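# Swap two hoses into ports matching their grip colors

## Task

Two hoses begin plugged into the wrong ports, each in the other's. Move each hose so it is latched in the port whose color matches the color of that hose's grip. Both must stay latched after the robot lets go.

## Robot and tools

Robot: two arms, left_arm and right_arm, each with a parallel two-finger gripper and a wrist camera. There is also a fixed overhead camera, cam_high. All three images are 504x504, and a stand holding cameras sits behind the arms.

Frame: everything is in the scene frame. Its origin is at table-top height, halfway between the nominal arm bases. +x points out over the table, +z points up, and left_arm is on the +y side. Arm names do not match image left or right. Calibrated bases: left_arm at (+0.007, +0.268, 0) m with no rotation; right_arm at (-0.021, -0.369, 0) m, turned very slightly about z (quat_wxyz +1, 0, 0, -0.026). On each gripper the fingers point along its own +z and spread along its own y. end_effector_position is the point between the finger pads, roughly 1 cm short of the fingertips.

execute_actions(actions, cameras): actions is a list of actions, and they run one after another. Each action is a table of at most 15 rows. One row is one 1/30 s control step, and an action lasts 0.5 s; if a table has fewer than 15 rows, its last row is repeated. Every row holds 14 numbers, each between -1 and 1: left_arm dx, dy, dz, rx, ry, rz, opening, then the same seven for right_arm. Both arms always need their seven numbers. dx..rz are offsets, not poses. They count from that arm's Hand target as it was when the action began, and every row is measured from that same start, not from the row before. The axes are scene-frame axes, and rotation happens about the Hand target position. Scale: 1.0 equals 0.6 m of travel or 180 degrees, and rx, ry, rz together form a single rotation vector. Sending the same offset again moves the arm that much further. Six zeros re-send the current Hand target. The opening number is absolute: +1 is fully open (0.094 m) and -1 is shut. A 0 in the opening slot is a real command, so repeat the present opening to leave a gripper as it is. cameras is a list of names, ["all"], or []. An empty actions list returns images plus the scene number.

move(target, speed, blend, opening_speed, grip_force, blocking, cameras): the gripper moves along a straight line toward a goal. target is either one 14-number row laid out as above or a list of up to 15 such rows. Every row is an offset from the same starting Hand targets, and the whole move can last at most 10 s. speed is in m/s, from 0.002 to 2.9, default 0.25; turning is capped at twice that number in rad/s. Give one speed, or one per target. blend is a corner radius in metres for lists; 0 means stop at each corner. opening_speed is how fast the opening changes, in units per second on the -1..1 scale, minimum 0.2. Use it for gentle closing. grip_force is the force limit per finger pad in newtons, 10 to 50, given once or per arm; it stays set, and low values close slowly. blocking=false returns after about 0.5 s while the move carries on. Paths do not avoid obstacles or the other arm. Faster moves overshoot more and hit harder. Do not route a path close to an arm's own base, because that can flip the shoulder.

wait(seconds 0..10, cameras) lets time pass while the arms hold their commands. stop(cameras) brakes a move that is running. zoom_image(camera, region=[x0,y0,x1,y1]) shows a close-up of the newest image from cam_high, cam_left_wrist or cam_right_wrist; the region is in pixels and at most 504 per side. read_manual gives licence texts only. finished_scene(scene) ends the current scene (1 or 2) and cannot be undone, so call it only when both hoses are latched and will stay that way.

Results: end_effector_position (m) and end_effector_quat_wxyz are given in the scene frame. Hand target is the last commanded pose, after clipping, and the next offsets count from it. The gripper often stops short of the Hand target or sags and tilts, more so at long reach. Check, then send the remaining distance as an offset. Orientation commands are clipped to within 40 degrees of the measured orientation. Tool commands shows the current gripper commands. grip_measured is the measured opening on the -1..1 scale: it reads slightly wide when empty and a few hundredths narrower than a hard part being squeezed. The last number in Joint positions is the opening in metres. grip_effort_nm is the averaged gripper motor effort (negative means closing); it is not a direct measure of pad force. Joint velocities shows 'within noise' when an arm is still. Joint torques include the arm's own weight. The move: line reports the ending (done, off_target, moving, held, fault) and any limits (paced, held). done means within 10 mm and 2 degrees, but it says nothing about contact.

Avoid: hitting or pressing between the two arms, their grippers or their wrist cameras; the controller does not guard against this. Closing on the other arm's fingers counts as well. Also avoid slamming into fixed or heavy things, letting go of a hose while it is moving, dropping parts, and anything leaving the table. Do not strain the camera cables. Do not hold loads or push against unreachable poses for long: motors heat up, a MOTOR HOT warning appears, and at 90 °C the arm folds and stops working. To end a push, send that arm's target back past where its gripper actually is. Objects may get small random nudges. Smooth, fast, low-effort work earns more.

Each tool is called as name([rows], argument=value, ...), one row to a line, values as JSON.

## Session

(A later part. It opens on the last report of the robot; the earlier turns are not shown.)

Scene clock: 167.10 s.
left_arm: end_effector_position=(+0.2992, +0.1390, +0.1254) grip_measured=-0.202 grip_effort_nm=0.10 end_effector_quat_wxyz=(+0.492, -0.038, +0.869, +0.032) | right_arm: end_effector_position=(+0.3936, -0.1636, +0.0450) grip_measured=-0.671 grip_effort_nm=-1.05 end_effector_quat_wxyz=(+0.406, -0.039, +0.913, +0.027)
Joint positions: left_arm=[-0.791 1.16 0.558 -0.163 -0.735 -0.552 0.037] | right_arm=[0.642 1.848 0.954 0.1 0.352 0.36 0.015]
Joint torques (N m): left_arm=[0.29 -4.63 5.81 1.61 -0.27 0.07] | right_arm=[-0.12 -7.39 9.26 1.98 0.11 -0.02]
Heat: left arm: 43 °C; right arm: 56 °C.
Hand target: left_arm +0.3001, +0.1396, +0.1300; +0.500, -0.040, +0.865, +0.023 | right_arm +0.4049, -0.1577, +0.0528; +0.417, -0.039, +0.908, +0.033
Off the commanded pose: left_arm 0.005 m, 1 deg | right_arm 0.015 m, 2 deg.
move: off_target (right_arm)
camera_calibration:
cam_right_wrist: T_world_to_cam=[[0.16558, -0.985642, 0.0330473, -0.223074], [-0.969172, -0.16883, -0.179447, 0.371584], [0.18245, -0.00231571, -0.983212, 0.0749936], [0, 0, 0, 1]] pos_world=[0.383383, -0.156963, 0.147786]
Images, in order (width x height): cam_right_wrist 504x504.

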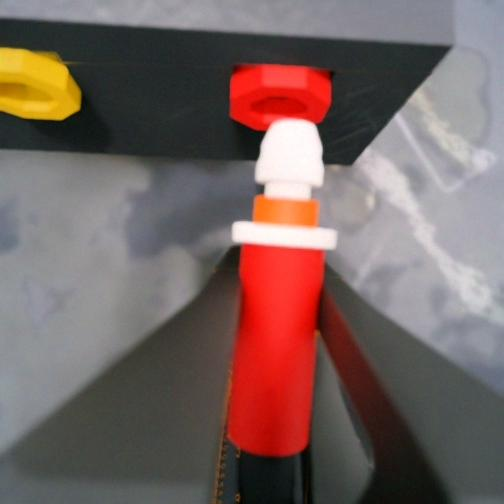

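move([
  [0,0,0,0,0,0,-0.2,-0.1,-0.0038,-0.0067,0.0,0.0,0,-0.9],
  [0,0,0,0,0,0,-0.2,0.0,0.0038,-0.0067,0.0,0.0,0,-0.9],
  [0,0,0,0,0,0,-0.2,0.105,0.0128,0.0053,0.0,0.0,0,-0.9],
], cameras=["cam_right_wrist"], speed=[0.1,0.06,0.06], blend=[0,0.01,0])

zoom_image(camera="cam_right_wrist", region=[180, 50, 400, 270])

Scene clock: 171.53 s.
left_arm: end_effector_position=(+0.2992, +0.1390, +0.1254) grip_measured=-0.202 grip_effort_nm=0.10 end_effector_quat_wxyz=(+0.492, -0.038, +0.869, +0.032) | right_arm: end_effector_position=(+0.4129, -0.1633, +0.0348) grip_measured=-0.671 grip_effort_nm=-1.04 end_effector_quat_wxyz=(+0.343, -0.060, +0.937, +0.003)
Joint positions: left_arm=[-0.791 1.16 0.558 -0.163 -0.735 -0.552 0.037] | right_arm=[0.602 1.953 1.165 -0.141 0.301 0.323 0.015]
Joint torques (N m): left_arm=[0.31 -4.64 5.81 1.61 -0.26 0.07] | right_arm=[-2.56 -5.57 11.95 3.6 0.15 -0.15]
Heat: left arm: 43 °C; right arm: 55 °C.
Hand target: left_arm +0.3001, +0.1396, +0.1300; +0.500, -0.040, +0.865, +0.023 | right_arm +0.4679, -0.1503, +0.0559; +0.417, -0.038, +0.908, +0.033
Off the commanded pose: left_arm 0.005 m, 1 deg | right_arm 0.060 m, 10 deg.
move: off_target (right_arm)
camera_calibration:
cam_right_wrist: T_world_to_cam=[[0.192436, -0.97848, 0.0744712, -0.237143], [-0.97992, -0.195646, -0.0384532, 0.383654], [0.0521957, -0.0655761, -0.996482, 0.105387], [0, 0, 0, 1]] pos_world=[0.416085, -0.150069, 0.137429]
Images, in order (width x height): cam_right_wrist 504x504.

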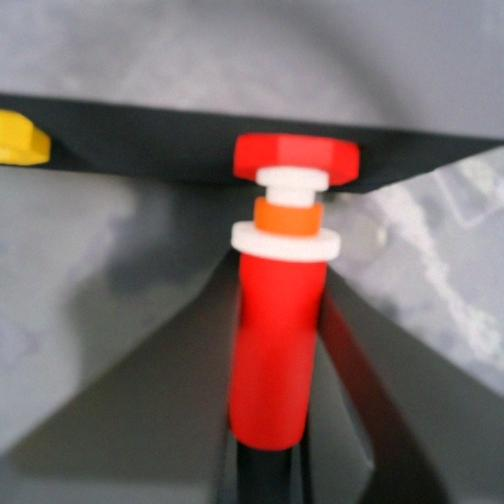

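Scaled by 2.291 from the camera's 504x504 image, which has a finer 720x720 frame.

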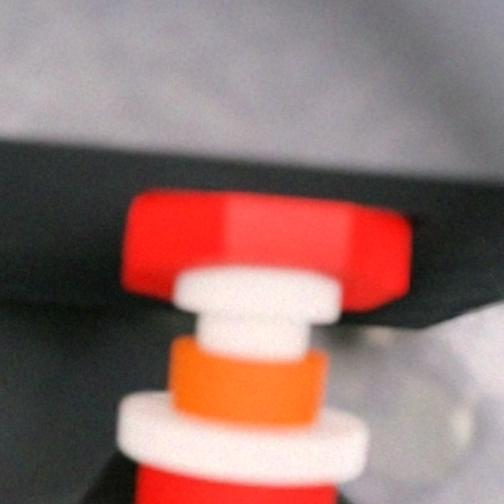

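move(target=[0,0,0,0,0,0,-0.2,0.06,0.006,0.05,0.007,-0.08,0.0,-0.9], cameras=["cam_right_wrist"], speed=0.1)

zoom_image(camera="cam_right_wrist", region=[180, 50, 400, 270])

Scene clock: 173.67 s.
left_arm: end_effector_position=(+0.2992, +0.1390, +0.1254) grip_measured=-0.202 grip_effort_nm=0.10 end_effector_quat_wxyz=(+0.492, -0.038, +0.869, +0.032) | right_arm: end_effector_position=(+0.4158, -0.1645, +0.0372) grip_measured=-0.671 grip_effort_nm=-1.05 end_effector_quat_wxyz=(+0.350, -0.081, +0.933, -0.010)
Joint positions: left_arm=[-0.791 1.16 0.558 -0.163 -0.735 -0.552 0.037] | right_arm=[0.602 1.953 1.165 -0.129 0.316 0.269 0.015]
Joint torques (N m): left_arm=[0.29 -4.67 5.82 1.61 -0.26 0.07] | right_arm=[-2.96 -8.08 9.05 5.71 0.72 -0.21]
Heat: left arm: 43 °C; right arm: 55 °C.
Hand target: left_arm +0.3001, +0.1396, +0.1300; +0.500, -0.040, +0.865, +0.023 | right_arm +0.5039, -0.1466, +0.0858; +0.527, -0.038, +0.848, +0.038
Off the commanded pose: left_arm 0.005 m, 1 deg | right_arm 0.102 m, 24 deg.
move: off_target (right_arm)
camera_calibration:
cam_right_wrist: T_world_to_cam=[[0.221985, -0.968082, 0.116363, -0.251093], [-0.972284, -0.228756, -0.0483181, 0.378058], [0.0733947, -0.102412, -0.992031, 0.0924061], [0, 0, 0, 1]] pos_world=[0.416536, -0.147132, 0.139155]
Images, in order (width x height): cam_right_wrist 504x504.

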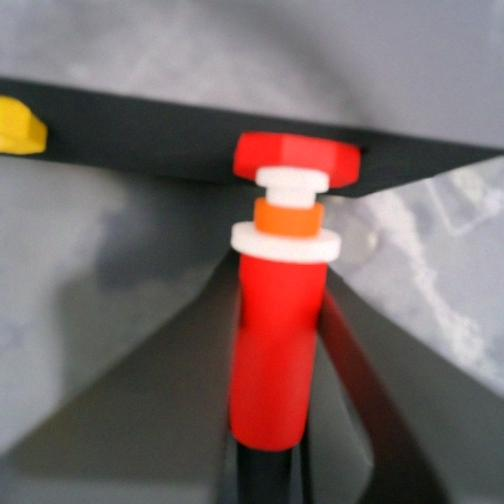

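Scaled by 2.291 from the camera's 504x504 image, which has a finer 720x720 frame.

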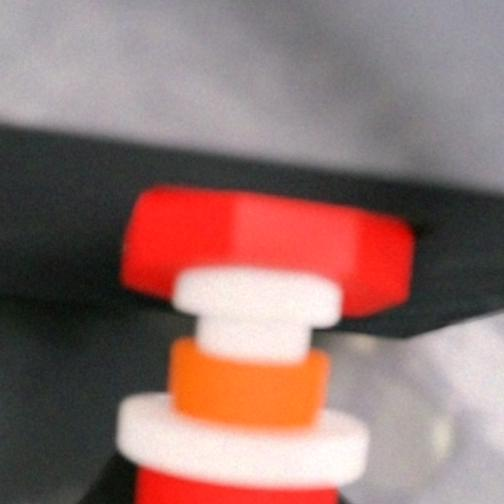

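move(target=[0,0,0,0,0,0,-0.2,-0.02,0.0,0.06,0.0,0.03,0.0,-0.9], cameras=["cam_right_wrist"], speed=0.1)

zoom_image(camera="cam_right_wrist", region=[180, 50, 400, 270])

Scene clock: 175.53 s.
left_arm: end_effector_position=(+0.2992, +0.1390, +0.1254) grip_measured=-0.202 grip_effort_nm=0.10 end_effector_quat_wxyz=(+0.492, -0.038, +0.869, +0.032) | right_arm: end_effector_position=(+0.4141, -0.1652, +0.0370) grip_measured=-0.671 grip_effort_nm=-1.05 end_effector_quat_wxyz=(+0.345, -0.084, +0.935, -0.006)
Joint positions: left_arm=[-0.791 1.16 0.558 -0.163 -0.735 -0.552 0.037] | right_arm=[0.597 1.947 1.164 -0.14 0.3 0.266 0.015]
Joint torques (N m): left_arm=[0.29 -4.64 5.81 1.61 -0.26 0.07] | right_arm=[-2.52 -14.06 13.98 3.94 0.53 -0.02]
Heat: left arm: 43 °C; right arm: 56 °C.
Hand target: left_arm +0.3001, +0.1396, +0.1300; +0.500, -0.040, +0.865, +0.023 | right_arm +0.4919, -0.1466, +0.1219; +0.487, -0.036, +0.872, +0.039
Off the commanded pose: left_arm 0.005 m, 1 deg | right_arm 0.117 m, 19 deg.
move: off_target (right_arm)
camera_calibration:
cam_right_wrist: T_world_to_cam=[[0.230209, -0.96708, 0.108441, -0.254293], [-0.971176, -0.235392, -0.0375303, 0.374335], [0.0618209, -0.0966753, -0.993394, 0.098075], [0, 0, 0, 1]] pos_world=[0.416022, -0.148325, 0.139052]
Images, in order (width x height): cam_right_wrist 504x504.

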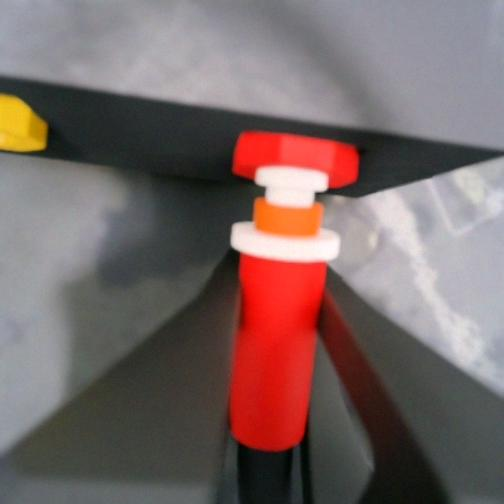

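Scaled by 2.291 from the camera's 504x504 image, which has a finer 720x720 frame.

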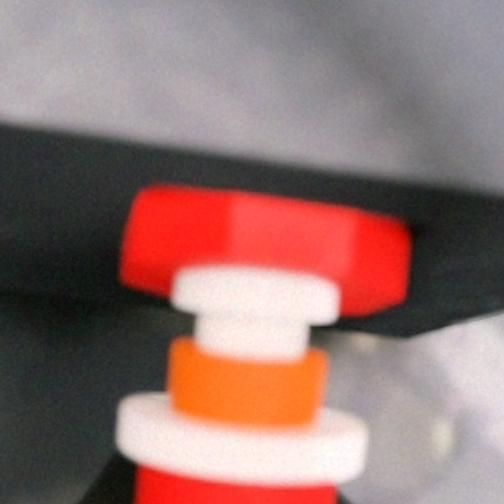

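move(target=[0,0,0,0,0,0,-0.2,0.0,0.0,0.07,0.0,0.0,0.0,-0.9], cameras=["cam_right_wrist"], speed=0.1)

zoom_image(camera="cam_right_wrist", region=[180, 50, 400, 270])

Scene clock: 176.63 s.
left_arm: end_effector_position=(+0.2992, +0.1390, +0.1254) grip_measured=-0.202 grip_effort_nm=0.10 end_effector_quat_wxyz=(+0.492, -0.038, +0.869, +0.032) | right_arm: end_effector_position=(+0.4116, -0.1654, +0.0486) grip_measured=-0.671 grip_effort_nm=-1.04 end_effector_quat_wxyz=(+0.319, -0.090, +0.943, -0.001)
Joint positions: left_arm=[-0.791 1.16 0.558 -0.163 -0.735 -0.552 0.037] | right_arm=[0.586 1.932 1.23 -0.267 0.263 0.263 0.015]
Joint torques (N m): left_arm=[0.28 -4.66 5.82 1.61 -0.26 0.07] | right_arm=[-1.52 -18.36 15.58 3.58 0.92 0.08]
Heat: left arm: 43 °C; right arm: 56 °C.
Hand target: left_arm +0.3001, +0.1396, +0.1300; +0.500, -0.040, +0.865, +0.023 | right_arm +0.4919, -0.1465, +0.1640; +0.487, -0.036, +0.872, +0.039
Off the commanded pose: left_arm 0.005 m, 1 deg | right_arm 0.142 m, 22 deg.
move: off_target (right_arm)
camera_calibration:
cam_right_wrist: T_world_to_cam=[[0.248041, -0.964123, 0.0945596, -0.261411], [-0.968707, -0.247758, 0.0149121, 0.366674], [0.00905083, -0.0952993, -0.995408, 0.131812], [0, 0, 0, 1]] pos_world=[0.418848, -0.148625, 0.150457]
Images, in order (width x height): cam_right_wrist 504x504.

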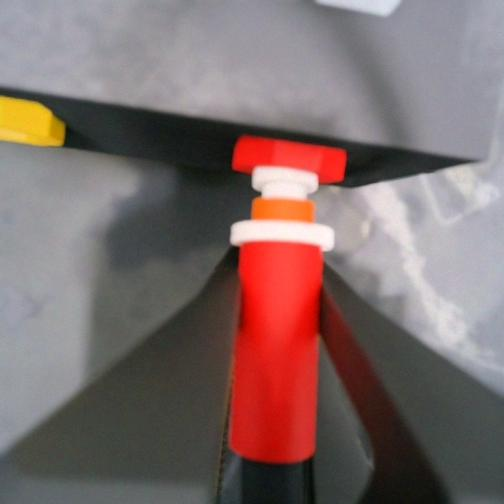

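Scaled by 2.291 from the camera's 504x504 image, which has a finer 720x720 frame.

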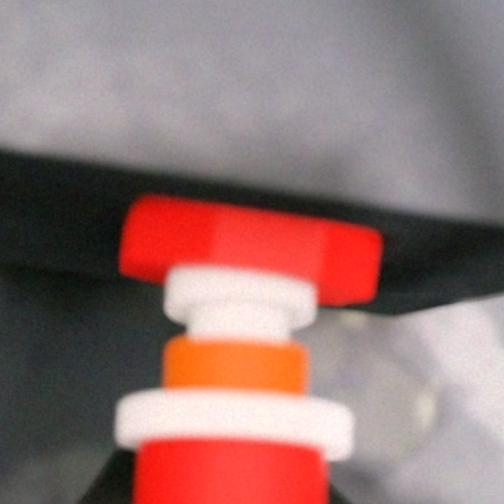

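move(target=[0,0,0,0,0,0,-0.2,0.1,0.01,-0.01,0.0,0.0,0.0,-0.9], cameras=["cam_right_wrist"], speed=0.1)

zoom_image(camera="cam_right_wrist", region=[180, 50, 400, 270])

Scene clock: 178.37 s.
left_arm: end_effector_position=(+0.2992, +0.1390, +0.1254) grip_measured=-0.202 grip_effort_nm=0.10 end_effector_quat_wxyz=(+0.492, -0.038, +0.869, +0.032) | right_arm: end_effector_position=(+0.4093, -0.1669, +0.0569) grip_measured=-0.671 grip_effort_nm=-1.05 end_effector_quat_wxyz=(+0.252, -0.104, +0.962, +0.004)
Joint positions: left_arm=[-0.791 1.16 0.558 -0.163 -0.735 -0.552 0.037] | right_arm=[0.558 1.972 1.4 -0.52 0.184 0.246 0.015]
Joint torques (N m): left_arm=[0.28 -4.66 5.82 1.61 -0.26 0.07] | right_arm=[-3.34 -13.46 18.62 4.98 1.32 0.13]
Heat: left arm: 43 °C; right arm: 57 °C.
Hand target: left_arm +0.3001, +0.1396, +0.1300; +0.500, -0.040, +0.865, +0.023 | right_arm +0.5518, -0.1405, +0.1578; +0.487, -0.036, +0.872, +0.039
Off the commanded pose: left_arm 0.005 m, 1 deg | right_arm 0.177 m, 30 deg.
move: off_target (right_arm)
camera_calibration:
cam_right_wrist: T_world_to_cam=[[0.284898, -0.956094, 0.0686863, -0.275334], [-0.950147, -0.272201, 0.152075, 0.34446], [-0.126702, -0.108588, -0.985979, 0.192776], [0, 0, 0, 1]] pos_world=[0.430155, -0.148549, 0.156601]
Images, in order (width x height): cam_right_wrist 504x504.

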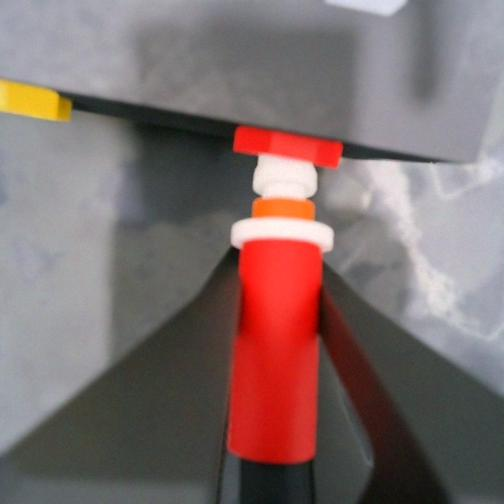

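Scaled by 2.291 from the camera's 504x504 image, which has a finer 720x720 frame.

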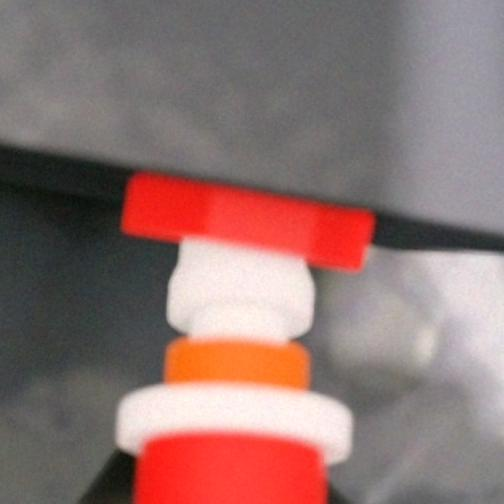

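move(target=[0,0,0,0,0,0,-0.2,-0.2147,-0.0292,-0.1763,0.0,0.0,0.0,-0.9], cameras=["cam_right_wrist"], speed=0.15)

Scene clock: 180.60 s.
left_arm: end_effector_position=(+0.2992, +0.1390, +0.1254) grip_measured=-0.202 grip_effort_nm=0.10 end_effector_quat_wxyz=(+0.492, -0.038, +0.869, +0.032) | right_arm: end_effector_position=(+0.4134, -0.1625, +0.0394) grip_measured=-0.671 grip_effort_nm=-1.05 end_effector_quat_wxyz=(+0.454, -0.050, +0.889, +0.030)
Joint positions: left_arm=[-0.791 1.16 0.558 -0.163 -0.735 -0.552 0.037] | right_arm=[0.624 1.919 0.917 0.326 0.361 0.286 0.015]
Joint torques (N m): left_arm=[0.28 -4.64 5.82 1.61 -0.26 0.07] | right_arm=[0.66 -8.49 5.65 3.01 0.37 0.13]
Heat: left arm: 43 °C; right arm: 58 °C.
Hand target: left_arm +0.3001, +0.1396, +0.1300; +0.500, -0.040, +0.865, +0.023 | right_arm +0.4230, -0.1581, +0.0520; +0.487, -0.036, +0.872, +0.039
Off the commanded pose: left_arm 0.005 m, 1 deg | right_arm 0.017 m, 5 deg.
move: off_target (right_arm)
camera_calibration:
cam_right_wrist: T_world_to_cam=[[0.181996, -0.982033, 0.0498865, -0.231991], [-0.940365, -0.188653, -0.283063, 0.378849], [0.287388, 0.00460478, -0.957803, 0.0226486], [0, 0, 0, 1]] pos_world=[0.391969, -0.156456, 0.140504]
Images, in order (width x height): cam_right_wrist 504x504.

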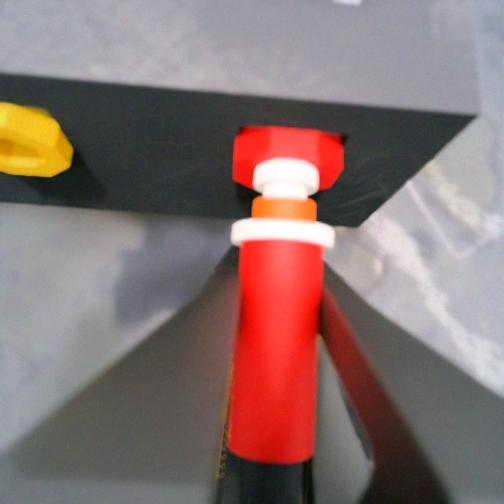

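move([
  [0,0,0,0,0,0,-0.2,0.0,0.0,0.0,0.0,0.0,0.0,-0.9],
  [0,0,0,0,0,0,-0.2,0.0,0.0,0.0,0.0,0.0,0.0,-0.25],
  [0,0,0,0,0,0,-0.2,-0.105,-0.013,0.0167,0.0034,-0.0367,0.0,-0.25],
  [0,0,0,0,0,0,-0.2,0.0032,0.0032,-0.002,0.0034,-0.0367,0.0,-0.25],
], cameras=["cam_right_wrist"], speed=0.08)

Scene clock: 185.13 s.
left_arm: end_effector_position=(+0.2992, +0.1390, +0.1254) grip_measured=-0.202 grip_effort_nm=0.10 end_effector_quat_wxyz=(+0.492, -0.038, +0.869, +0.032) | right_arm: end_effector_position=(+0.4157, -0.1617, +0.0452) grip_measured=-0.252 grip_effort_nm=0.11 end_effector_quat_wxyz=(+0.527, -0.035, +0.848, +0.036)
Joint positions: left_arm=[-0.791 1.16 0.558 -0.163 -0.735 -0.552 0.037] | right_arm=[0.646 1.963 0.811 0.645 0.432 0.255 0.035]
Joint torques (N m): left_arm=[0.29 -4.66 5.82 1.61 -0.27 0.07] | right_arm=[-0.09 -7.49 7.97 2.37 0.03 -0.03]
Heat: left arm: 43 °C; right arm: 58 °C.
Hand target: left_arm +0.3001, +0.1396, +0.1300; +0.500, -0.040, +0.865, +0.023 | right_arm +0.4250, -0.1562, +0.0509; +0.536, -0.036, +0.842, +0.042
Off the commanded pose: left_arm 0.005 m, 1 deg | right_arm 0.012 m, 1 deg.
move: off_target (right_arm); target 2's new opening was sent with right_arm's hand 0.016 m and 5 deg from that target
camera_calibration:
cam_right_wrist: T_world_to_cam=[[0.154445, -0.986982, 0.0448691, -0.220985], [-0.883865, -0.158318, -0.440135, 0.371356], [0.441509, 0.0283184, -0.89681, -0.0354706], [0, 0, 0, 1]] pos_world=[0.378019, -0.158311, 0.141551]
Images, in order (width x height): cam_right_wrist 504x504.

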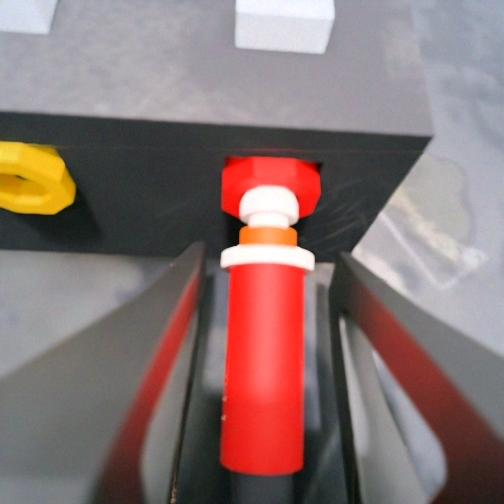

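move([
  [0,0,0,0,0,0,-0.2,-0.0917,-0.0147,-0.0082,0,0,0.0,-0.25],
  [0,0,0,0,0,0,-0.2,-0.0133,-0.0013,-0.0117,0,0,0.0,-0.25],
], cameras=["cam_right_wrist"], speed=0.08)

Scene clock: 189.33 s.
left_arm: end_effector_position=(+0.2992, +0.1390, +0.1254) grip_measured=-0.202 grip_effort_nm=0.10 end_effector_quat_wxyz=(+0.492, -0.038, +0.869, +0.032) | right_arm: end_effector_position=(+0.4086, -0.1620, +0.0397) grip_measured=-0.252 grip_effort_nm=0.11 end_effector_quat_wxyz=(+0.530, -0.034, +0.846, +0.037)
Joint positions: left_arm=[-0.791 1.16 0.558 -0.163 -0.735 -0.552 0.037] | right_arm=[0.657 1.969 0.776 0.691 0.442 0.261 0.035]
Joint torques (N m): left_arm=[0.28 -4.64 5.81 1.61 -0.26 0.07] | right_arm=[-0.09 -7.31 7.76 2.3 0.06 -0.03]
Heat: left arm: 43 °C; right arm: 58 °C.
Hand target: left_arm +0.3001, +0.1396, +0.1300; +0.500, -0.040, +0.865, +0.023 | right_arm +0.4170, -0.1570, +0.0438; +0.536, -0.036, +0.842, +0.042
Off the commanded pose: left_arm 0.005 m, 1 deg | right_arm 0.011 m, 1 deg.
move: off_target (right_arm)
camera_calibration:
cam_right_wrist: T_world_to_cam=[[0.153999, -0.987182, 0.0418972, -0.219788], [-0.881135, -0.156395, -0.446253, 0.36205], [0.447086, 0.0318055, -0.893926, -0.0390657], [0, 0, 0, 1]] pos_world=[0.370328, -0.159105, 0.135853]
Images, in order (width x height): cam_right_wrist 504x504.

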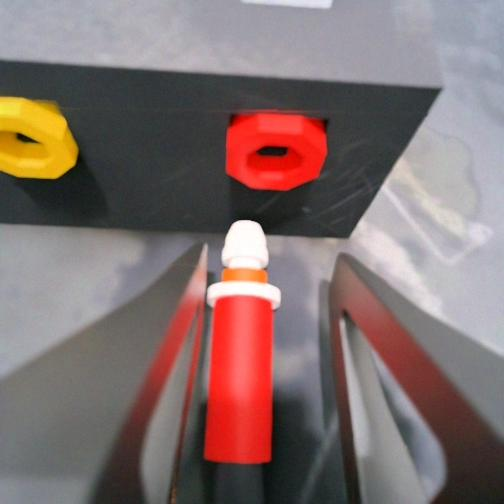

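move([
  [0,0,0,0,0,0,-0.2,-0.0283,-0.005,0.0437,-0.002,0.022,0.0,-0.25],
  [0,0,0,0,0,0,-0.2,-0.0283,-0.005,0.0437,-0.002,0.022,0.0,0.0],
  [0,0,0,0,0,0,-0.2,-0.0275,-0.005,-0.0397,-0.002,0.022,0.0,0.0],
], cameras=["cam_right_wrist"], speed=0.1)

Scene clock: 193.07 s.
left_arm: end_effector_position=(+0.2992, +0.1390, +0.1254) grip_measured=-0.202 grip_effort_nm=0.10 end_effector_quat_wxyz=(+0.492, -0.038, +0.869, +0.032) | right_arm: end_effector_position=(+0.4039, -0.1611, +0.0275) grip_measured=-0.002 grip_effort_nm=0.11 end_effector_quat_wxyz=(+0.510, -0.035, +0.859, +0.036)
Joint positions: left_arm=[-0.791 1.16 0.558 -0.163 -0.735 -0.552 0.037] | right_arm=[0.662 1.98 0.783 0.641 0.434 0.284 0.047]
Joint torques (N m): left_arm=[0.29 -4.66 5.82 1.61 -0.26 0.08] | right_arm=[0.65 -7.35 3.88 2.45 0.09 0.15]
Heat: left arm: 43 °C; right arm: 57 °C.
Hand target: left_arm +0.3001, +0.1396, +0.1300; +0.500, -0.040, +0.865, +0.023 | right_arm +0.4005, -0.1598, +0.0201; +0.507, -0.036, +0.860, +0.041
Off the commanded pose: left_arm 0.005 m, 1 deg | right_arm 0.008 m, 1 deg.
move: done; target 2's new opening was sent with right_arm's hand 0.030 m and 4 deg from that target
camera_calibration:
cam_right_wrist: T_world_to_cam=[[0.156927, -0.986802, 0.039939, -0.218638], [-0.901229, -0.159624, -0.402873, 0.358978], [0.403931, 0.0272273, -0.914384, -0.0307557], [0, 0, 0, 1]] pos_world=[0.370254, -0.157613, 0.125232]
Images, in order (width x height): cam_right_wrist 504x504.

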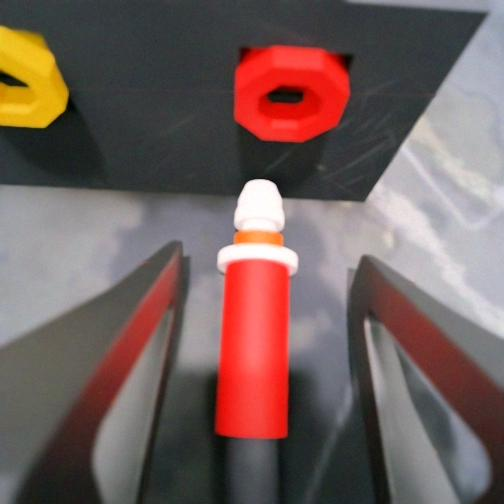

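move(target=[0,0,0,0,0,0,-0.2,-0.005,0.004,-0.0235,0,0,0.0,0.0], cameras=["cam_right_wrist"], speed=0.04)

Scene clock: 195.00 s.
left_arm: end_effector_position=(+0.2992, +0.1390, +0.1254) grip_measured=-0.202 grip_effort_nm=0.10 end_effector_quat_wxyz=(+0.492, -0.038, +0.869, +0.032) | right_arm: end_effector_position=(+0.4051, -0.1570, +0.0229) grip_measured=-0.002 grip_effort_nm=0.10 end_effector_quat_wxyz=(+0.522, -0.032, +0.851, +0.043)
Joint positions: left_arm=[-0.791 1.16 0.558 -0.163 -0.735 -0.552 0.037] | right_arm=[0.671 2.02 0.774 0.723 0.443 0.286 0.047]
Joint torques (N m): left_arm=[0.28 -4.67 5.81 1.61 -0.27 0.08] | right_arm=[0.85 -6.67 3.55 2.19 0.07 0.2]
Heat: left arm: 43 °C; right arm: 57 °C.
Hand target: left_arm +0.3001, +0.1396, +0.1300; +0.500, -0.040, +0.865, +0.023 | right_arm +0.3975, -0.1575, +0.0060; +0.507, -0.036, +0.860, +0.040
Off the commanded pose: left_arm 0.005 m, 1 deg | right_arm 0.018 m, 2 deg.
move: off_target (right_arm)
camera_calibration:
cam_right_wrist: T_world_to_cam=[[0.156211, -0.987313, 0.028475, -0.214208], [-0.889042, -0.153107, -0.431465, 0.355604], [0.430351, 0.0420842, -0.90168, -0.0441313], [0, 0, 0, 1]] pos_world=[0.3686, -0.155188, 0.119738]
Images, in order (width x height): cam_right_wrist 504x504.

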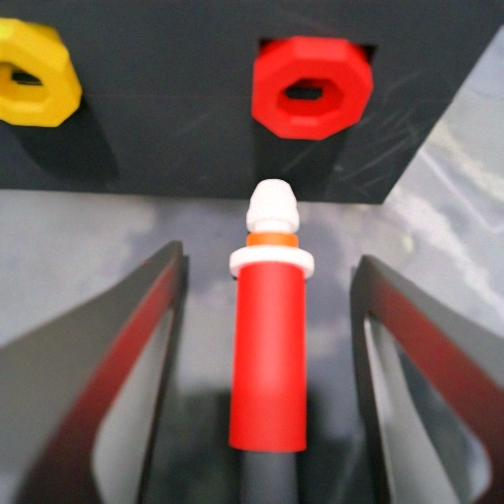

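move([
  [0,0,0,0,0,0,-0.2,-0.012,-0.002,0.075,0,0,0.0,0.0],
  [0,0,0,0,0,0,-0.2,-0.012,-0.002,-0.01,0.001,-0.01,0.0,0.0],
], cameras=["cam_right_wrist"], speed=[0.1,0.06])

Scene clock: 197.67 s.
left_arm: end_effector_position=(+0.2992, +0.1390, +0.1254) grip_measured=-0.202 grip_effort_nm=0.10 end_effector_quat_wxyz=(+0.492, -0.038, +0.869, +0.032) | right_arm: end_effector_position=(+0.4003, -0.1556, +0.0271) grip_measured=-0.002 grip_effort_nm=0.10 end_effector_quat_wxyz=(+0.548, -0.021, +0.834, +0.055)
Joint positions: left_arm=[-0.791 1.16 0.558 -0.163 -0.735 -0.552 0.037] | right_arm=[0.687 2.037 0.728 0.853 0.467 0.292 0.047]
Joint torques (N m): left_arm=[0.29 -4.64 5.83 1.61 -0.26 0.07] | right_arm=[0.58 -5.74 2.99 1.97 0.03 0.06]
Heat: left arm: 43 °C; right arm: 57 °C.
Hand target: left_arm +0.3001, +0.1396, +0.1300; +0.500, -0.040, +0.865, +0.023 | right_arm +0.3903, -0.1586, +0.0000; +0.521, -0.036, +0.852, +0.041
Off the commanded pose: left_arm 0.005 m, 1 deg | right_arm 0.029 m, 4 deg.
move: off_target (right_arm)
camera_calibration:
cam_right_wrist: T_world_to_cam=[[0.147751, -0.989022, 0.00230949, -0.208304], [-0.862665, -0.130016, -0.488779, 0.347933], [0.483714, 0.0702255, -0.872404, -0.0561546], [0, 0, 0, 1]] pos_world=[0.358089, -0.156836, 0.121554]
Images, in order (width x height): cam_right_wrist 504x504.

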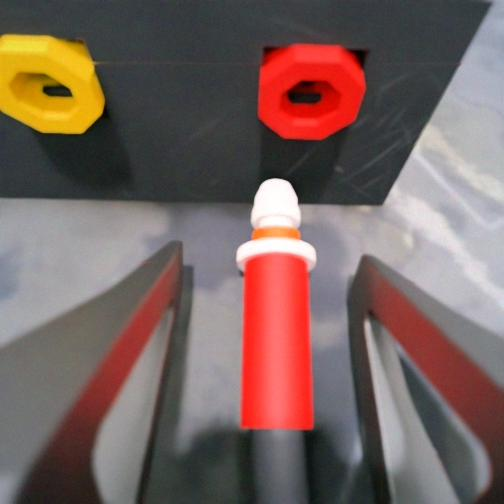

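move([
  [0,0,0,0,0,0,-0.2,0.008,0.001,0.1167,-0.008,0.0885,0.0,0.0],
  [0,0,0,0,0,0,-0.2,0.014,0.0027,0.03,-0.008,0.0885,0.0,0.0],
], cameras=["cam_right_wrist"], speed=[0.12,0.08])

Scene clock: 201.07 s.
left_arm: end_effector_position=(+0.2992, +0.1390, +0.1254) grip_measured=-0.202 grip_effort_nm=0.10 end_effector_quat_wxyz=(+0.492, -0.038, +0.869, +0.032) | right_arm: end_effector_position=(+0.3989, -0.1547, +0.0263) grip_measured=-0.002 grip_effort_nm=0.10 end_effector_quat_wxyz=(+0.400, -0.041, +0.915, +0.034)
Joint positions: left_arm=[-0.791 1.16 0.558 -0.163 -0.735 -0.552 0.037] | right_arm=[0.645 1.921 0.973 0.147 0.336 0.368 0.047]
Joint torques (N m): left_arm=[0.29 -4.63 5.82 1.61 -0.26 0.07] | right_arm=[-0.17 -7.66 4.79 2.15 0.08 0.14]
Heat: left arm: 43 °C; right arm: 57 °C.
Hand target: left_arm +0.3001, +0.1396, +0.1300; +0.500, -0.040, +0.865, +0.023 | right_arm +0.3987, -0.1572, +0.0179; +0.397, -0.036, +0.917, +0.035
Off the commanded pose: left_arm 0.005 m, 1 deg | right_arm 0.009 m, 1 deg.
move: done
camera_calibration:
cam_right_wrist: T_world_to_cam=[[0.17566, -0.984245, 0.02015, -0.218116], [-0.969791, -0.176527, -0.168354, 0.373685], [0.169258, 0.0100318, -0.985521, 0.0628833], [0, 0, 0, 1]] pos_world=[0.390067, -0.149345, 0.129279]
Images, in order (width x height): cam_right_wrist 504x504.

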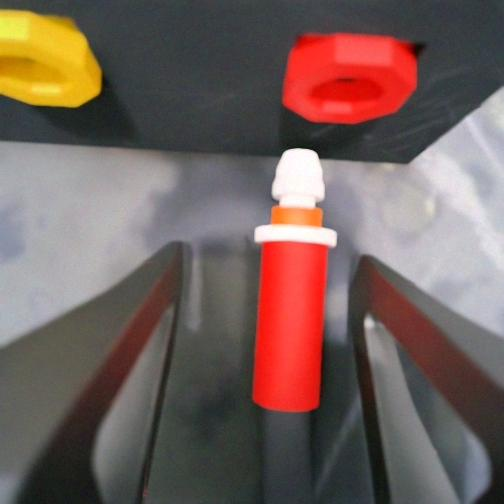

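execute_actions(actions=[])

Scene clock: 202.00 s.
left_arm: end_effector_position=(+0.2992, +0.1390, +0.1254) grip_measured=-0.202 grip_effort_nm=0.10 end_effector_quat_wxyz=(+0.492, -0.038, +0.869, +0.032) | right_arm: end_effector_position=(+0.3990, -0.1547, +0.0264) grip_measured=-0.002 grip_effort_nm=0.10 end_effector_quat_wxyz=(+0.400, -0.041, +0.915, +0.034)
Joint positions: left_arm=[-0.791 1.16 0.558 -0.163 -0.735 -0.552 0.037] | right_arm=[0.645 1.921 0.973 0.147 0.336 0.368 0.047]
Joint velocities: within noise
Joint torques (N m): left_arm=[0.28 -4.64 5.83 1.61 -0.26 0.07] | right_arm=[-0.23 -7.6 4.86 2.16 0.1 0.17]
Heat: left arm: 42 °C; right arm: 57 °C.
Hand target: left_arm +0.3001, +0.1396, +0.1300; +0.500, -0.040, +0.865, +0.023 | right_arm +0.3987, -0.1572, +0.0179; +0.397, -0.036, +0.917, +0.035
Tool commands: left_gripper/opening=-0.2 right_gripper/opening=+0.0
Off the commanded pose: left_arm 0.005 m, 1 deg | right_arm 0.009 m, 1 deg.
camera_calibration:
cam_left_wrist: T_world_to_cam=[[0.178851, -0.981868, 0.0628299, 0.0813371], [-0.909162, -0.189342, -0.370909, 0.354901], [0.37608, 0.00921491, -0.926541, 0.106773], [0, 0, 0, 1]] pos_world=[0.26796, 0.146076, 0.225456]
cam_right_wrist: T_world_to_cam=[[0.175599, -0.984259, 0.0199961, -0.218076], [-0.969749, -0.176437, -0.168694, 0.373743], [0.169567, 0.0102313, -0.985466, 0.0628841], [0, 0, 0, 1]] pos_world=[0.390067, -0.149344, 0.129379]

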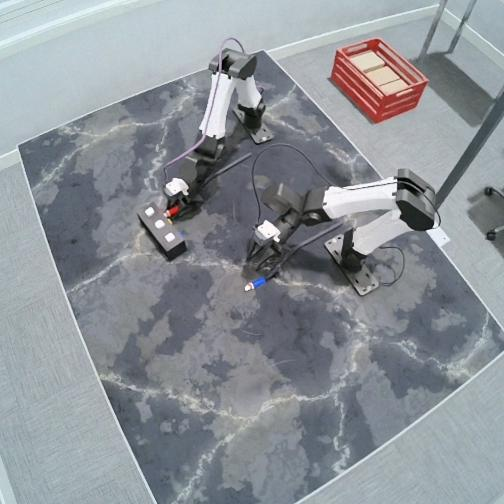

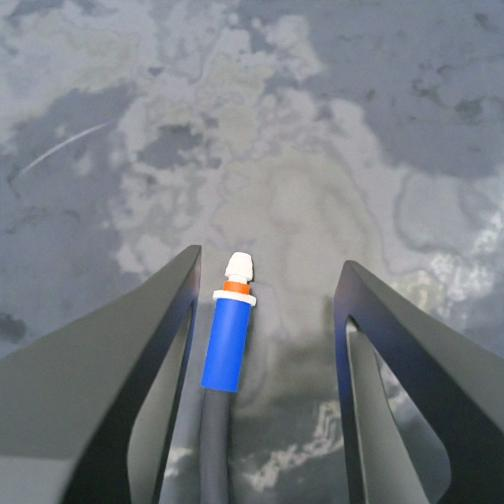

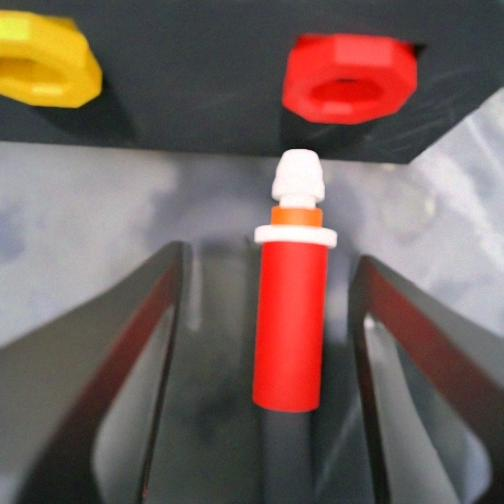

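move([
  [0,0,0,0,0,0,-0.2,0.0013,-0.0063,0.055,0,0,0,0],
  [0,0,0,0,0,0,-0.2,0.0013,-0.0063,-0.018,0,0,0,0],
], speed=0.06, cameras=["cam_right_wrist"])

Scene clock: 204.37 s.
left_arm: end_effector_position=(+0.2992, +0.1390, +0.1254) grip_measured=-0.202 grip_effort_nm=0.10 end_effector_quat_wxyz=(+0.492, -0.038, +0.869, +0.032) | right_arm: end_effector_position=(+0.4043, -0.1563, +0.0235) grip_measured=-0.002 grip_effort_nm=0.10 end_effector_quat_wxyz=(+0.411, -0.034, +0.910, +0.041)
Joint positions: left_arm=[-0.791 1.16 0.558 -0.163 -0.735 -0.552 0.037] | right_arm=[0.634 1.938 0.958 0.211 0.331 0.367 0.047]
Joint torques (N m): left_arm=[0.28 -4.66 5.81 1.61 -0.26 0.07] | right_arm=[-0.16 -7.1 4.34 2.01 0.05 0.07]
Heat: left arm: 42 °C; right arm: 56 °C.
Hand target: left_arm +0.3001, +0.1396, +0.1300; +0.500, -0.040, +0.865, +0.023 | right_arm +0.3995, -0.1608, +0.0072; +0.397, -0.036, +0.916, +0.035
Off the commanded pose: left_arm 0.005 m, 1 deg | right_arm 0.018 m, 2 deg.
move: off_target (right_arm)
camera_calibration:
cam_right_wrist: T_world_to_cam=[[0.168469, -0.985697, 0.00447422, -0.217499], [-0.966706, -0.166107, -0.194649, 0.379115], [0.192608, 0.0284671, -0.980863, 0.0526098], [0, 0, 0, 1]] pos_world=[0.393002, -0.152913, 0.126371]
Images, in order (width x height): cam_right_wrist 504x504.

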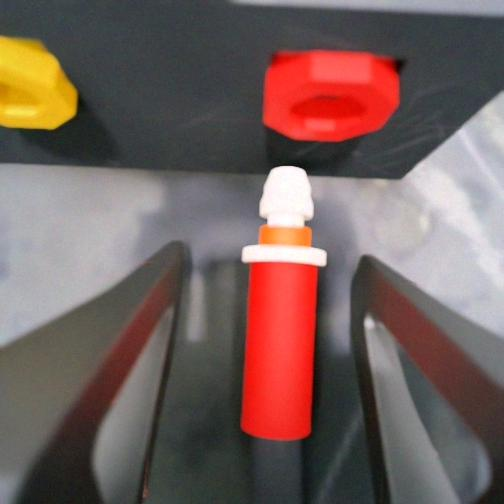

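move([
  [0,0,0,0,0,0,-0.2,-0.005,0.0,-0.03,0,0,0,0],
], speed=0.06, cameras=["cam_right_wrist"])

Scene clock: 205.47 s.
left_arm: end_effector_position=(+0.2992, +0.1390, +0.1254) grip_measured=-0.202 grip_effort_nm=0.10 end_effector_quat_wxyz=(+0.492, -0.038, +0.869, +0.032) | right_arm: end_effector_position=(+0.4112, -0.1547, +0.0229) grip_measured=-0.002 grip_effort_nm=0.10 end_effector_quat_wxyz=(+0.437, -0.025, +0.898, +0.049)
Joint positions: left_arm=[-0.791 1.16 0.558 -0.163 -0.735 -0.552 0.037] | right_arm=[0.634 1.965 0.934 0.321 0.345 0.367 0.047]
Joint torques (N m): left_arm=[0.28 -4.66 5.83 1.61 -0.26 0.07] | right_arm=[0.32 -5.87 3.6 1.66 -0.06 0.11]
Heat: left arm: 42 °C; right arm: 56 °C.
Hand target: left_arm +0.3001, +0.1396, +0.1300; +0.500, -0.040, +0.865, +0.023 | right_arm +0.3964, -0.1609, -0.0108; +0.397, -0.036, +0.916, +0.035
Off the commanded pose: left_arm 0.005 m, 1 deg | right_arm 0.037 m, 5 deg.
move: off_target (right_arm)
camera_calibration:
cam_right_wrist: T_world_to_cam=[[0.157719, -0.987425, -0.0107896, -0.212564], [-0.956039, -0.149952, -0.251999, 0.385306], [0.247212, 0.0500602, -0.967667, 0.031171], [0, 0, 0, 1]] pos_world=[0.394187, -0.153674, 0.124966]
Images, in order (width x height): cam_right_wrist 504x504.

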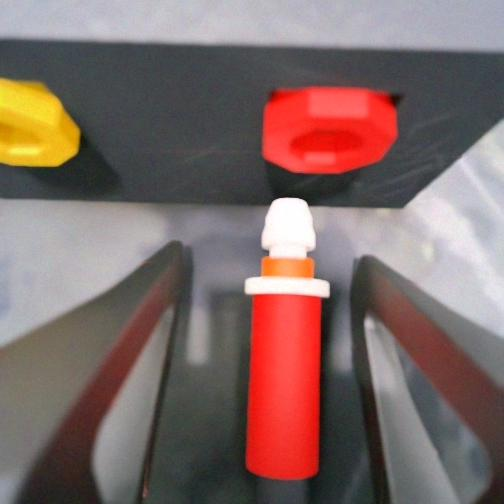

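execute_actions(actions=[], cameras=["cam_high"])

zoom_image(camera="cam_high", region=[120, 40, 300, 260])

Scene clock: 206.13 s.
left_arm: end_effector_position=(+0.2992, +0.1390, +0.1254) grip_measured=-0.202 grip_effort_nm=0.10 end_effector_quat_wxyz=(+0.492, -0.038, +0.869, +0.032) | right_arm: end_effector_position=(+0.4112, -0.1547, +0.0228) grip_measured=-0.002 grip_effort_nm=0.10 end_effector_quat_wxyz=(+0.437, -0.025, +0.898, +0.049)
Joint positions: left_arm=[-0.791 1.16 0.558 -0.163 -0.735 -0.552 0.037] | right_arm=[0.634 1.965 0.934 0.321 0.345 0.367 0.047]
Joint velocities: within noise
Joint torques (N m): left_arm=[0.29 -4.66 5.81 1.61 -0.27 0.07] | right_arm=[0.32 -5.94 3.51 1.64 -0.07 0.12]
Heat: left arm: 42 °C; right arm: 56 °C.
Hand target: left_arm +0.3001, +0.1396, +0.1300; +0.500, -0.040, +0.865, +0.023 | right_arm +0.3964, -0.1609, -0.0109; +0.397, -0.036, +0.917, +0.035
Tool commands: left_gripper/opening=-0.2 right_gripper/opening=+0.0
Off the commanded pose: left_arm 0.005 m, 1 deg | right_arm 0.037 m, 5 deg.
Images, in order (width x height): cam_high 504x504.

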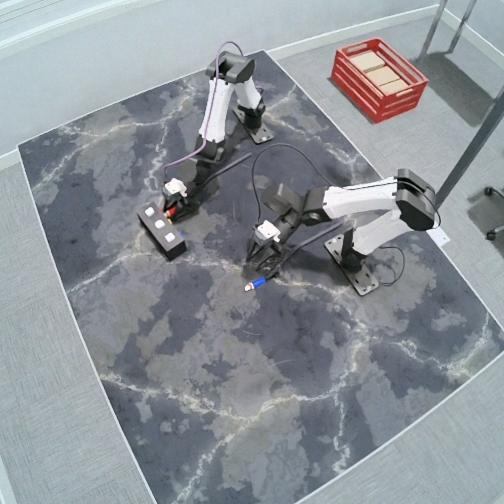

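Scaled by 2.291 from the camera's 504x504 image, which has a finer 720x720 frame.

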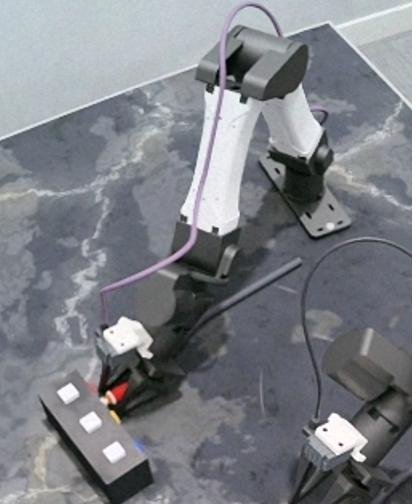

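move([
  [0,0,0,0,0,0,-0.2,0,0,0.135,0,0,0,0],
  [0,0,0,0,0,0,-0.2,0.006,0.001,0.135,0,0.085,0,0],
  [0,0,0,0,0,0,-0.2,0.006,0.001,0.05,0,0.085,0,0],
], speed=0.08, cameras=["cam_right_wrist"])

Scene clock: 212.63 s.
left_arm: end_effector_position=(+0.2992, +0.1390, +0.1254) grip_measured=-0.202 grip_effort_nm=0.10 end_effector_quat_wxyz=(+0.492, -0.038, +0.869, +0.032) | right_arm: end_effector_position=(+0.3999, -0.1588, +0.0267) grip_measured=-0.002 grip_effort_nm=0.10 end_effector_quat_wxyz=(+0.274, -0.037, +0.960, +0.038)
Joint positions: left_arm=[-0.791 1.16 0.558 -0.163 -0.735 -0.552 0.037] | right_arm=[0.584 1.97 1.239 -0.308 0.187 0.403 0.047]
Joint torques (N m): left_arm=[0.28 -4.66 5.82 1.61 -0.27 0.07] | right_arm=[-0.16 -8.7 5.37 1.75 0.05 0.16]
Heat: left arm: 42 °C; right arm: 55 °C.
Hand target: left_arm +0.3001, +0.1396, +0.1300; +0.500, -0.040, +0.865, +0.023 | right_arm +0.4000, -0.1603, +0.0190; +0.271, -0.031, +0.961, +0.040
Off the commanded pose: left_arm 0.005 m, 1 deg | right_arm 0.008 m, 1 deg.
move: done
camera_calibration:
cam_right_wrist: T_world_to_cam=[[0.176404, -0.984034, -0.0236558, -0.221385], [-0.979528, -0.177863, 0.094281, 0.370551], [-0.0969831, 0.00653999, -0.995265, 0.169296], [0, 0, 0, 1]] pos_world=[0.418438, -0.15305, 0.128321]
Images, in order (width x height): cam_right_wrist 504x504.

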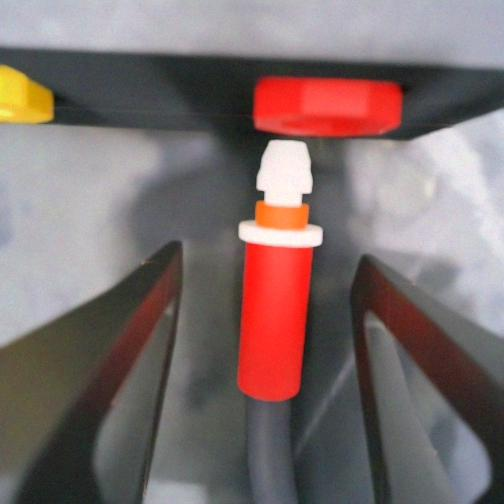

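move([
  [0,0,0,0,0,0,-0.2,0,-0.002,-0.023,0,0,0,0],
], speed=0.05, cameras=["cam_right_wrist"])

Scene clock: 213.70 s.
left_arm: end_effector_position=(+0.2992, +0.1390, +0.1254) grip_measured=-0.202 grip_effort_nm=0.10 end_effector_quat_wxyz=(+0.492, -0.038, +0.869, +0.032) | right_arm: end_effector_position=(+0.4039, -0.1571, +0.0238) grip_measured=-0.002 grip_effort_nm=0.10 end_effector_quat_wxyz=(+0.287, -0.035, +0.956, +0.045)
Joint positions: left_arm=[-0.791 1.16 0.558 -0.163 -0.735 -0.552 0.037] | right_arm=[0.582 1.977 1.218 -0.25 0.186 0.403 0.047]
Joint torques (N m): left_arm=[0.29 -4.64 5.81 1.61 -0.26 0.07] | right_arm=[-0.21 -7.38 4.81 1.71 0.04 0.16]
Heat: left arm: 42 °C; right arm: 55 °C.
Hand target: left_arm +0.3001, +0.1396, +0.1300; +0.500, -0.040, +0.865, +0.023 | right_arm +0.4001, -0.1616, +0.0053; +0.271, -0.031, +0.961, +0.040
Off the commanded pose: left_arm 0.005 m, 1 deg | right_arm 0.019 m, 2 deg.
move: off_target (right_arm)
camera_calibration:
cam_right_wrist: T_world_to_cam=[[0.176231, -0.983731, -0.0348572, -0.220142], [-0.981715, -0.178238, 0.0668376, 0.376509], [-0.0719631, 0.022441, -0.997155, 0.159195], [0, 0, 0, 1]] pos_world=[0.419877, -0.153025, 0.125904]
Images, in order (width x height): cam_right_wrist 504x504.

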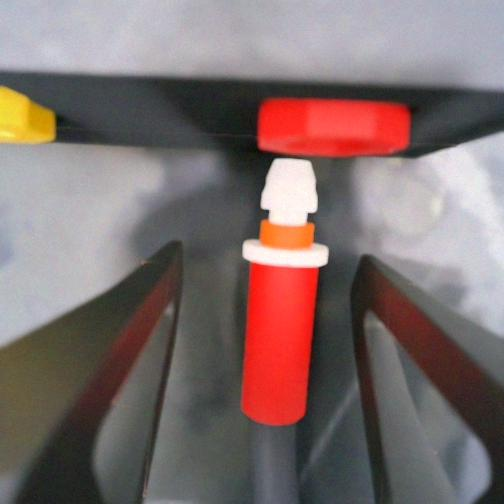

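move([
  [0,0,0,0,0,0,-0.2,-0.0027,-0.0015,0.075,0,0,0,0],
  [0,0,0,0,0,0,-0.2,-0.0027,-0.0015,0.02,0,0,0,0],
], speed=0.06, cameras=["cam_right_wrist"])

Scene clock: 216.63 s.
left_arm: end_effector_position=(+0.2992, +0.1390, +0.1254) grip_measured=-0.202 grip_effort_nm=0.10 end_effector_quat_wxyz=(+0.492, -0.038, +0.869, +0.032) | right_arm: end_effector_position=(+0.3988, -0.1601, +0.0259) grip_measured=-0.002 grip_effort_nm=0.10 end_effector_quat_wxyz=(+0.276, -0.037, +0.960, +0.039)
Joint positions: left_arm=[-0.791 1.16 0.558 -0.163 -0.735 -0.552 0.037] | right_arm=[0.582 1.965 1.226 -0.297 0.186 0.403 0.047]
Joint torques (N m): left_arm=[0.28 -4.66 5.83 1.61 -0.26 0.07] | right_arm=[-0.21 -8.64 5.15 1.75 0.04 0.16]
Heat: left arm: 42 °C; right arm: 56 °C.
Hand target: left_arm +0.3001, +0.1396, +0.1300; +0.500, -0.040, +0.865, +0.023 | right_arm +0.3985, -0.1624, +0.0174; +0.271, -0.031, +0.961, +0.040
Off the commanded pose: left_arm 0.005 m, 1 deg | right_arm 0.009 m, 1 deg.
move: done
camera_calibration:
cam_right_wrist: T_world_to_cam=[[0.175605, -0.984125, -0.0257159, -0.222161], [-0.979907, -0.177242, 0.0914727, 0.369676], [-0.0945785, 0.00913619, -0.995475, 0.167907], [0, 0, 0, 1]] pos_world=[0.417141, -0.154646, 0.127619]
Images, in order (width x height): cam_right_wrist 504x504.

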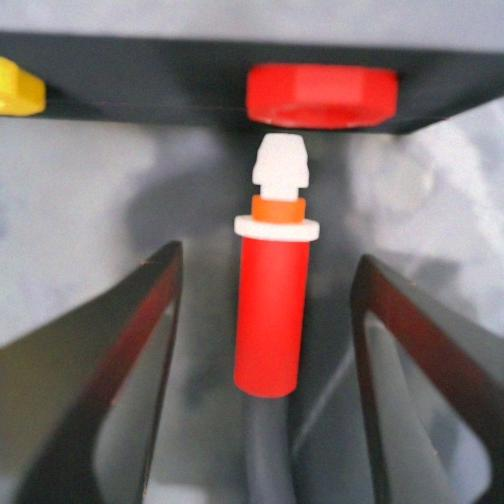

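move(target=[0,0,0,0,0,0,-0.2,0,0,0,0,0,0,-0.9], opening_speed=0.6, cameras=["cam_right_wrist"])

Scene clock: 218.50 s.
left_arm: end_effector_position=(+0.2992, +0.1390, +0.1254) grip_measured=-0.202 grip_effort_nm=0.10 end_effector_quat_wxyz=(+0.492, -0.038, +0.869, +0.032) | right_arm: end_effector_position=(+0.3989, -0.1600, +0.0260) grip_measured=-0.648 grip_effort_nm=-1.04 end_effector_quat_wxyz=(+0.276, -0.037, +0.960, +0.039)
Joint positions: left_arm=[-0.791 1.16 0.558 -0.163 -0.735 -0.552 0.037] | right_arm=[0.582 1.965 1.226 -0.296 0.186 0.403 0.017]
Joint torques (N m): left_arm=[0.28 -4.66 5.82 1.61 -0.26 0.07] | right_arm=[-0.21 -8.59 5.14 1.75 0.03 0.14]
Heat: left arm: 42 °C; right arm: 55 °C.
Hand target: left_arm +0.3001, +0.1396, +0.1300; +0.500, -0.040, +0.865, +0.023 | right_arm +0.3985, -0.1624, +0.0173; +0.271, -0.031, +0.961, +0.040
Off the commanded pose: left_arm 0.005 m, 1 deg | right_arm 0.009 m, 1 deg.
move: done
camera_calibration:
cam_right_wrist: T_world_to_cam=[[0.175759, -0.984085, -0.0261888, -0.222057], [-0.979899, -0.177438, 0.0911761, 0.369689], [-0.0943719, 0.00963736, -0.99549, 0.167998], [0, 0, 0, 1]] pos_world=[0.417141, -0.154545, 0.127718]
Images, in order (width x height): cam_right_wrist 504x504.

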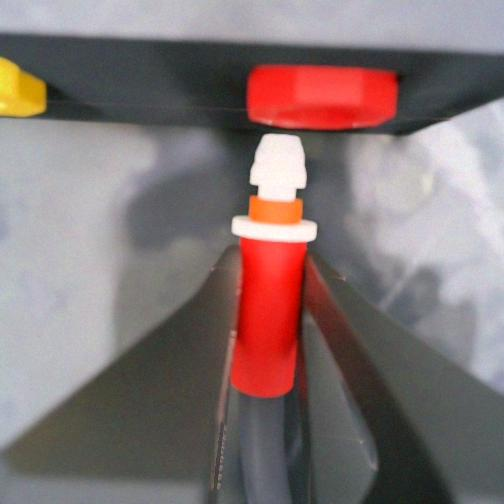

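move([
  [0,0,0,0,0,0,-0.2,-0.02,0,0.08,0,0,0,-0.9],
  [0,0,0,0,0,0,-0.2,-0.1,0,0.08,0,0,0,-0.9],
], speed=0.08, blend=0.01, cameras=["cam_right_wrist"])

Scene clock: 220.50 s.
left_arm: end_effector_position=(+0.2992, +0.1390, +0.1254) grip_measured=-0.202 grip_effort_nm=0.10 end_effector_quat_wxyz=(+0.492, -0.038, +0.869, +0.032) | right_arm: end_effector_position=(+0.3380, -0.1616, +0.0510) grip_measured=-0.648 grip_effort_nm=-1.04 end_effector_quat_wxyz=(+0.253, -0.039, +0.966, +0.033)
Joint positions: left_arm=[-0.791 1.16 0.558 -0.163 -0.735 -0.552 0.037] | right_arm=[0.664 1.769 1.104 -0.432 0.213 0.481 0.017]
Joint torques (N m): left_arm=[0.29 -4.64 5.81 1.61 -0.26 0.07] | right_arm=[0.53 -11.84 5.34 1.49 0.25 0.19]
Heat: left arm: 42 °C; right arm: 56 °C.
Hand target: left_arm +0.3001, +0.1396, +0.1300; +0.500, -0.040, +0.865, +0.023 | right_arm +0.3385, -0.1623, +0.0653; +0.271, -0.031, +0.961, +0.040
Off the commanded pose: left_arm 0.005 m, 1 deg | right_arm 0.014 m, 2 deg.
move: off_target (right_arm)
camera_calibration:
cam_right_wrist: T_world_to_cam=[[0.177181, -0.983987, -0.0194084, -0.213109], [-0.974107, -0.178148, 0.139209, 0.302976], [-0.140438, -0.0057594, -0.990073, 0.199943], [0, 0, 0, 1]] pos_world=[0.36097, -0.15457, 0.151645]
Images, in order (width x height): cam_right_wrist 504x504.

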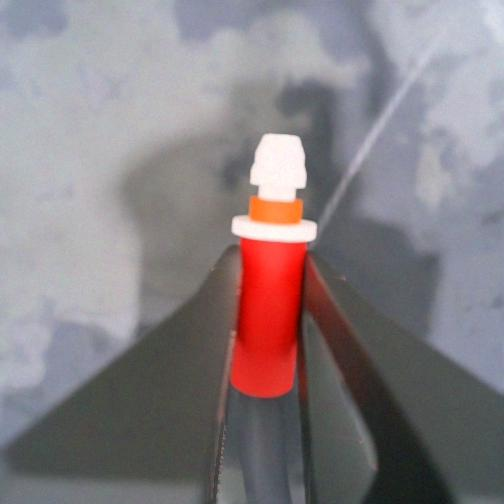

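move([
  [0,0,0,0,0,0,-0.2,0.0,0,0.09,0,0,0,-0.9],
  [0,0,0,0,0,0,-0.2,0.08,0,0.09,0,0,0,-0.9],
], speed=0.08, blend=0.01, cameras=["cam_right_wrist"])

zoom_image(camera="cam_right_wrist", region=[180, 0, 432, 252])

Scene clock: 223.47 s.
left_arm: end_effector_position=(+0.2992, +0.1390, +0.1254) grip_measured=-0.202 grip_effort_nm=0.10 end_effector_quat_wxyz=(+0.492, -0.038, +0.869, +0.032) | right_arm: end_effector_position=(+0.3770, -0.1678, +0.1102) grip_measured=-0.648 grip_effort_nm=-1.05 end_effector_quat_wxyz=(+0.261, -0.029, +0.964, +0.032)
Joint positions: left_arm=[-0.791 1.16 0.558 -0.163 -0.735 -0.552 0.037] | right_arm=[0.595 1.799 1.377 -0.65 0.195 0.434 0.017]
Joint torques (N m): left_arm=[0.28 -4.66 5.81 1.61 -0.26 0.07] | right_arm=[-0.02 -7.69 10.33 1.47 0.06 -0.02]
Heat: left arm: 42 °C; right arm: 56 °C.
Hand target: left_arm +0.3001, +0.1396, +0.1300; +0.500, -0.040, +0.865, +0.023 | right_arm +0.3864, -0.1625, +0.1192; +0.271, -0.031, +0.961, +0.039
Off the commanded pose: left_arm 0.005 m, 1 deg | right_arm 0.014 m, 2 deg.
move: off_target (right_arm)
camera_calibration:
cam_right_wrist: T_world_to_cam=[[0.157513, -0.98729, -0.0211539, -0.217898], [-0.979658, -0.158921, 0.122529, 0.338805], [-0.124333, 0.00142362, -0.992239, 0.259371], [0, 0, 0, 1]] pos_world=[0.398484, -0.161655, 0.211236]
Images, in order (width x height): cam_right_wrist 504x504.

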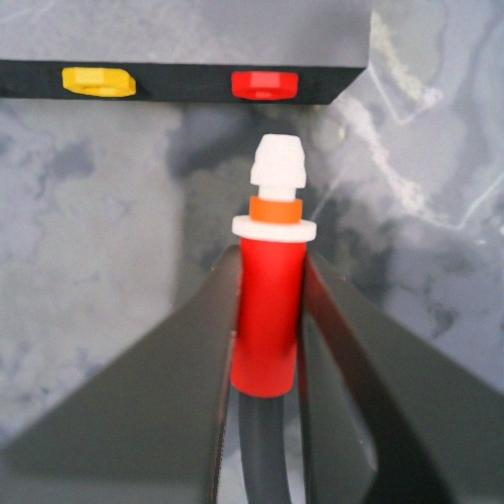

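Scaled by 2.000 from the camera's 504x504 image, which has a finer 720x720 frame.

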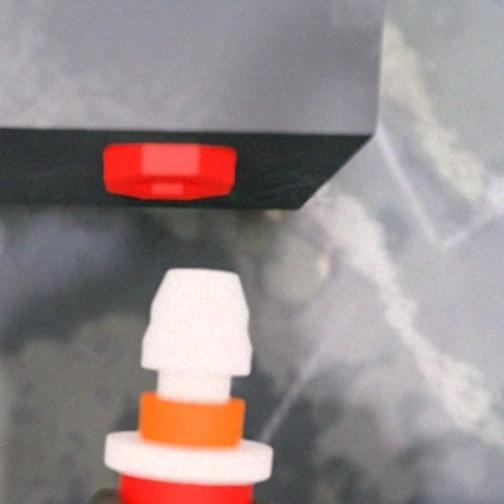

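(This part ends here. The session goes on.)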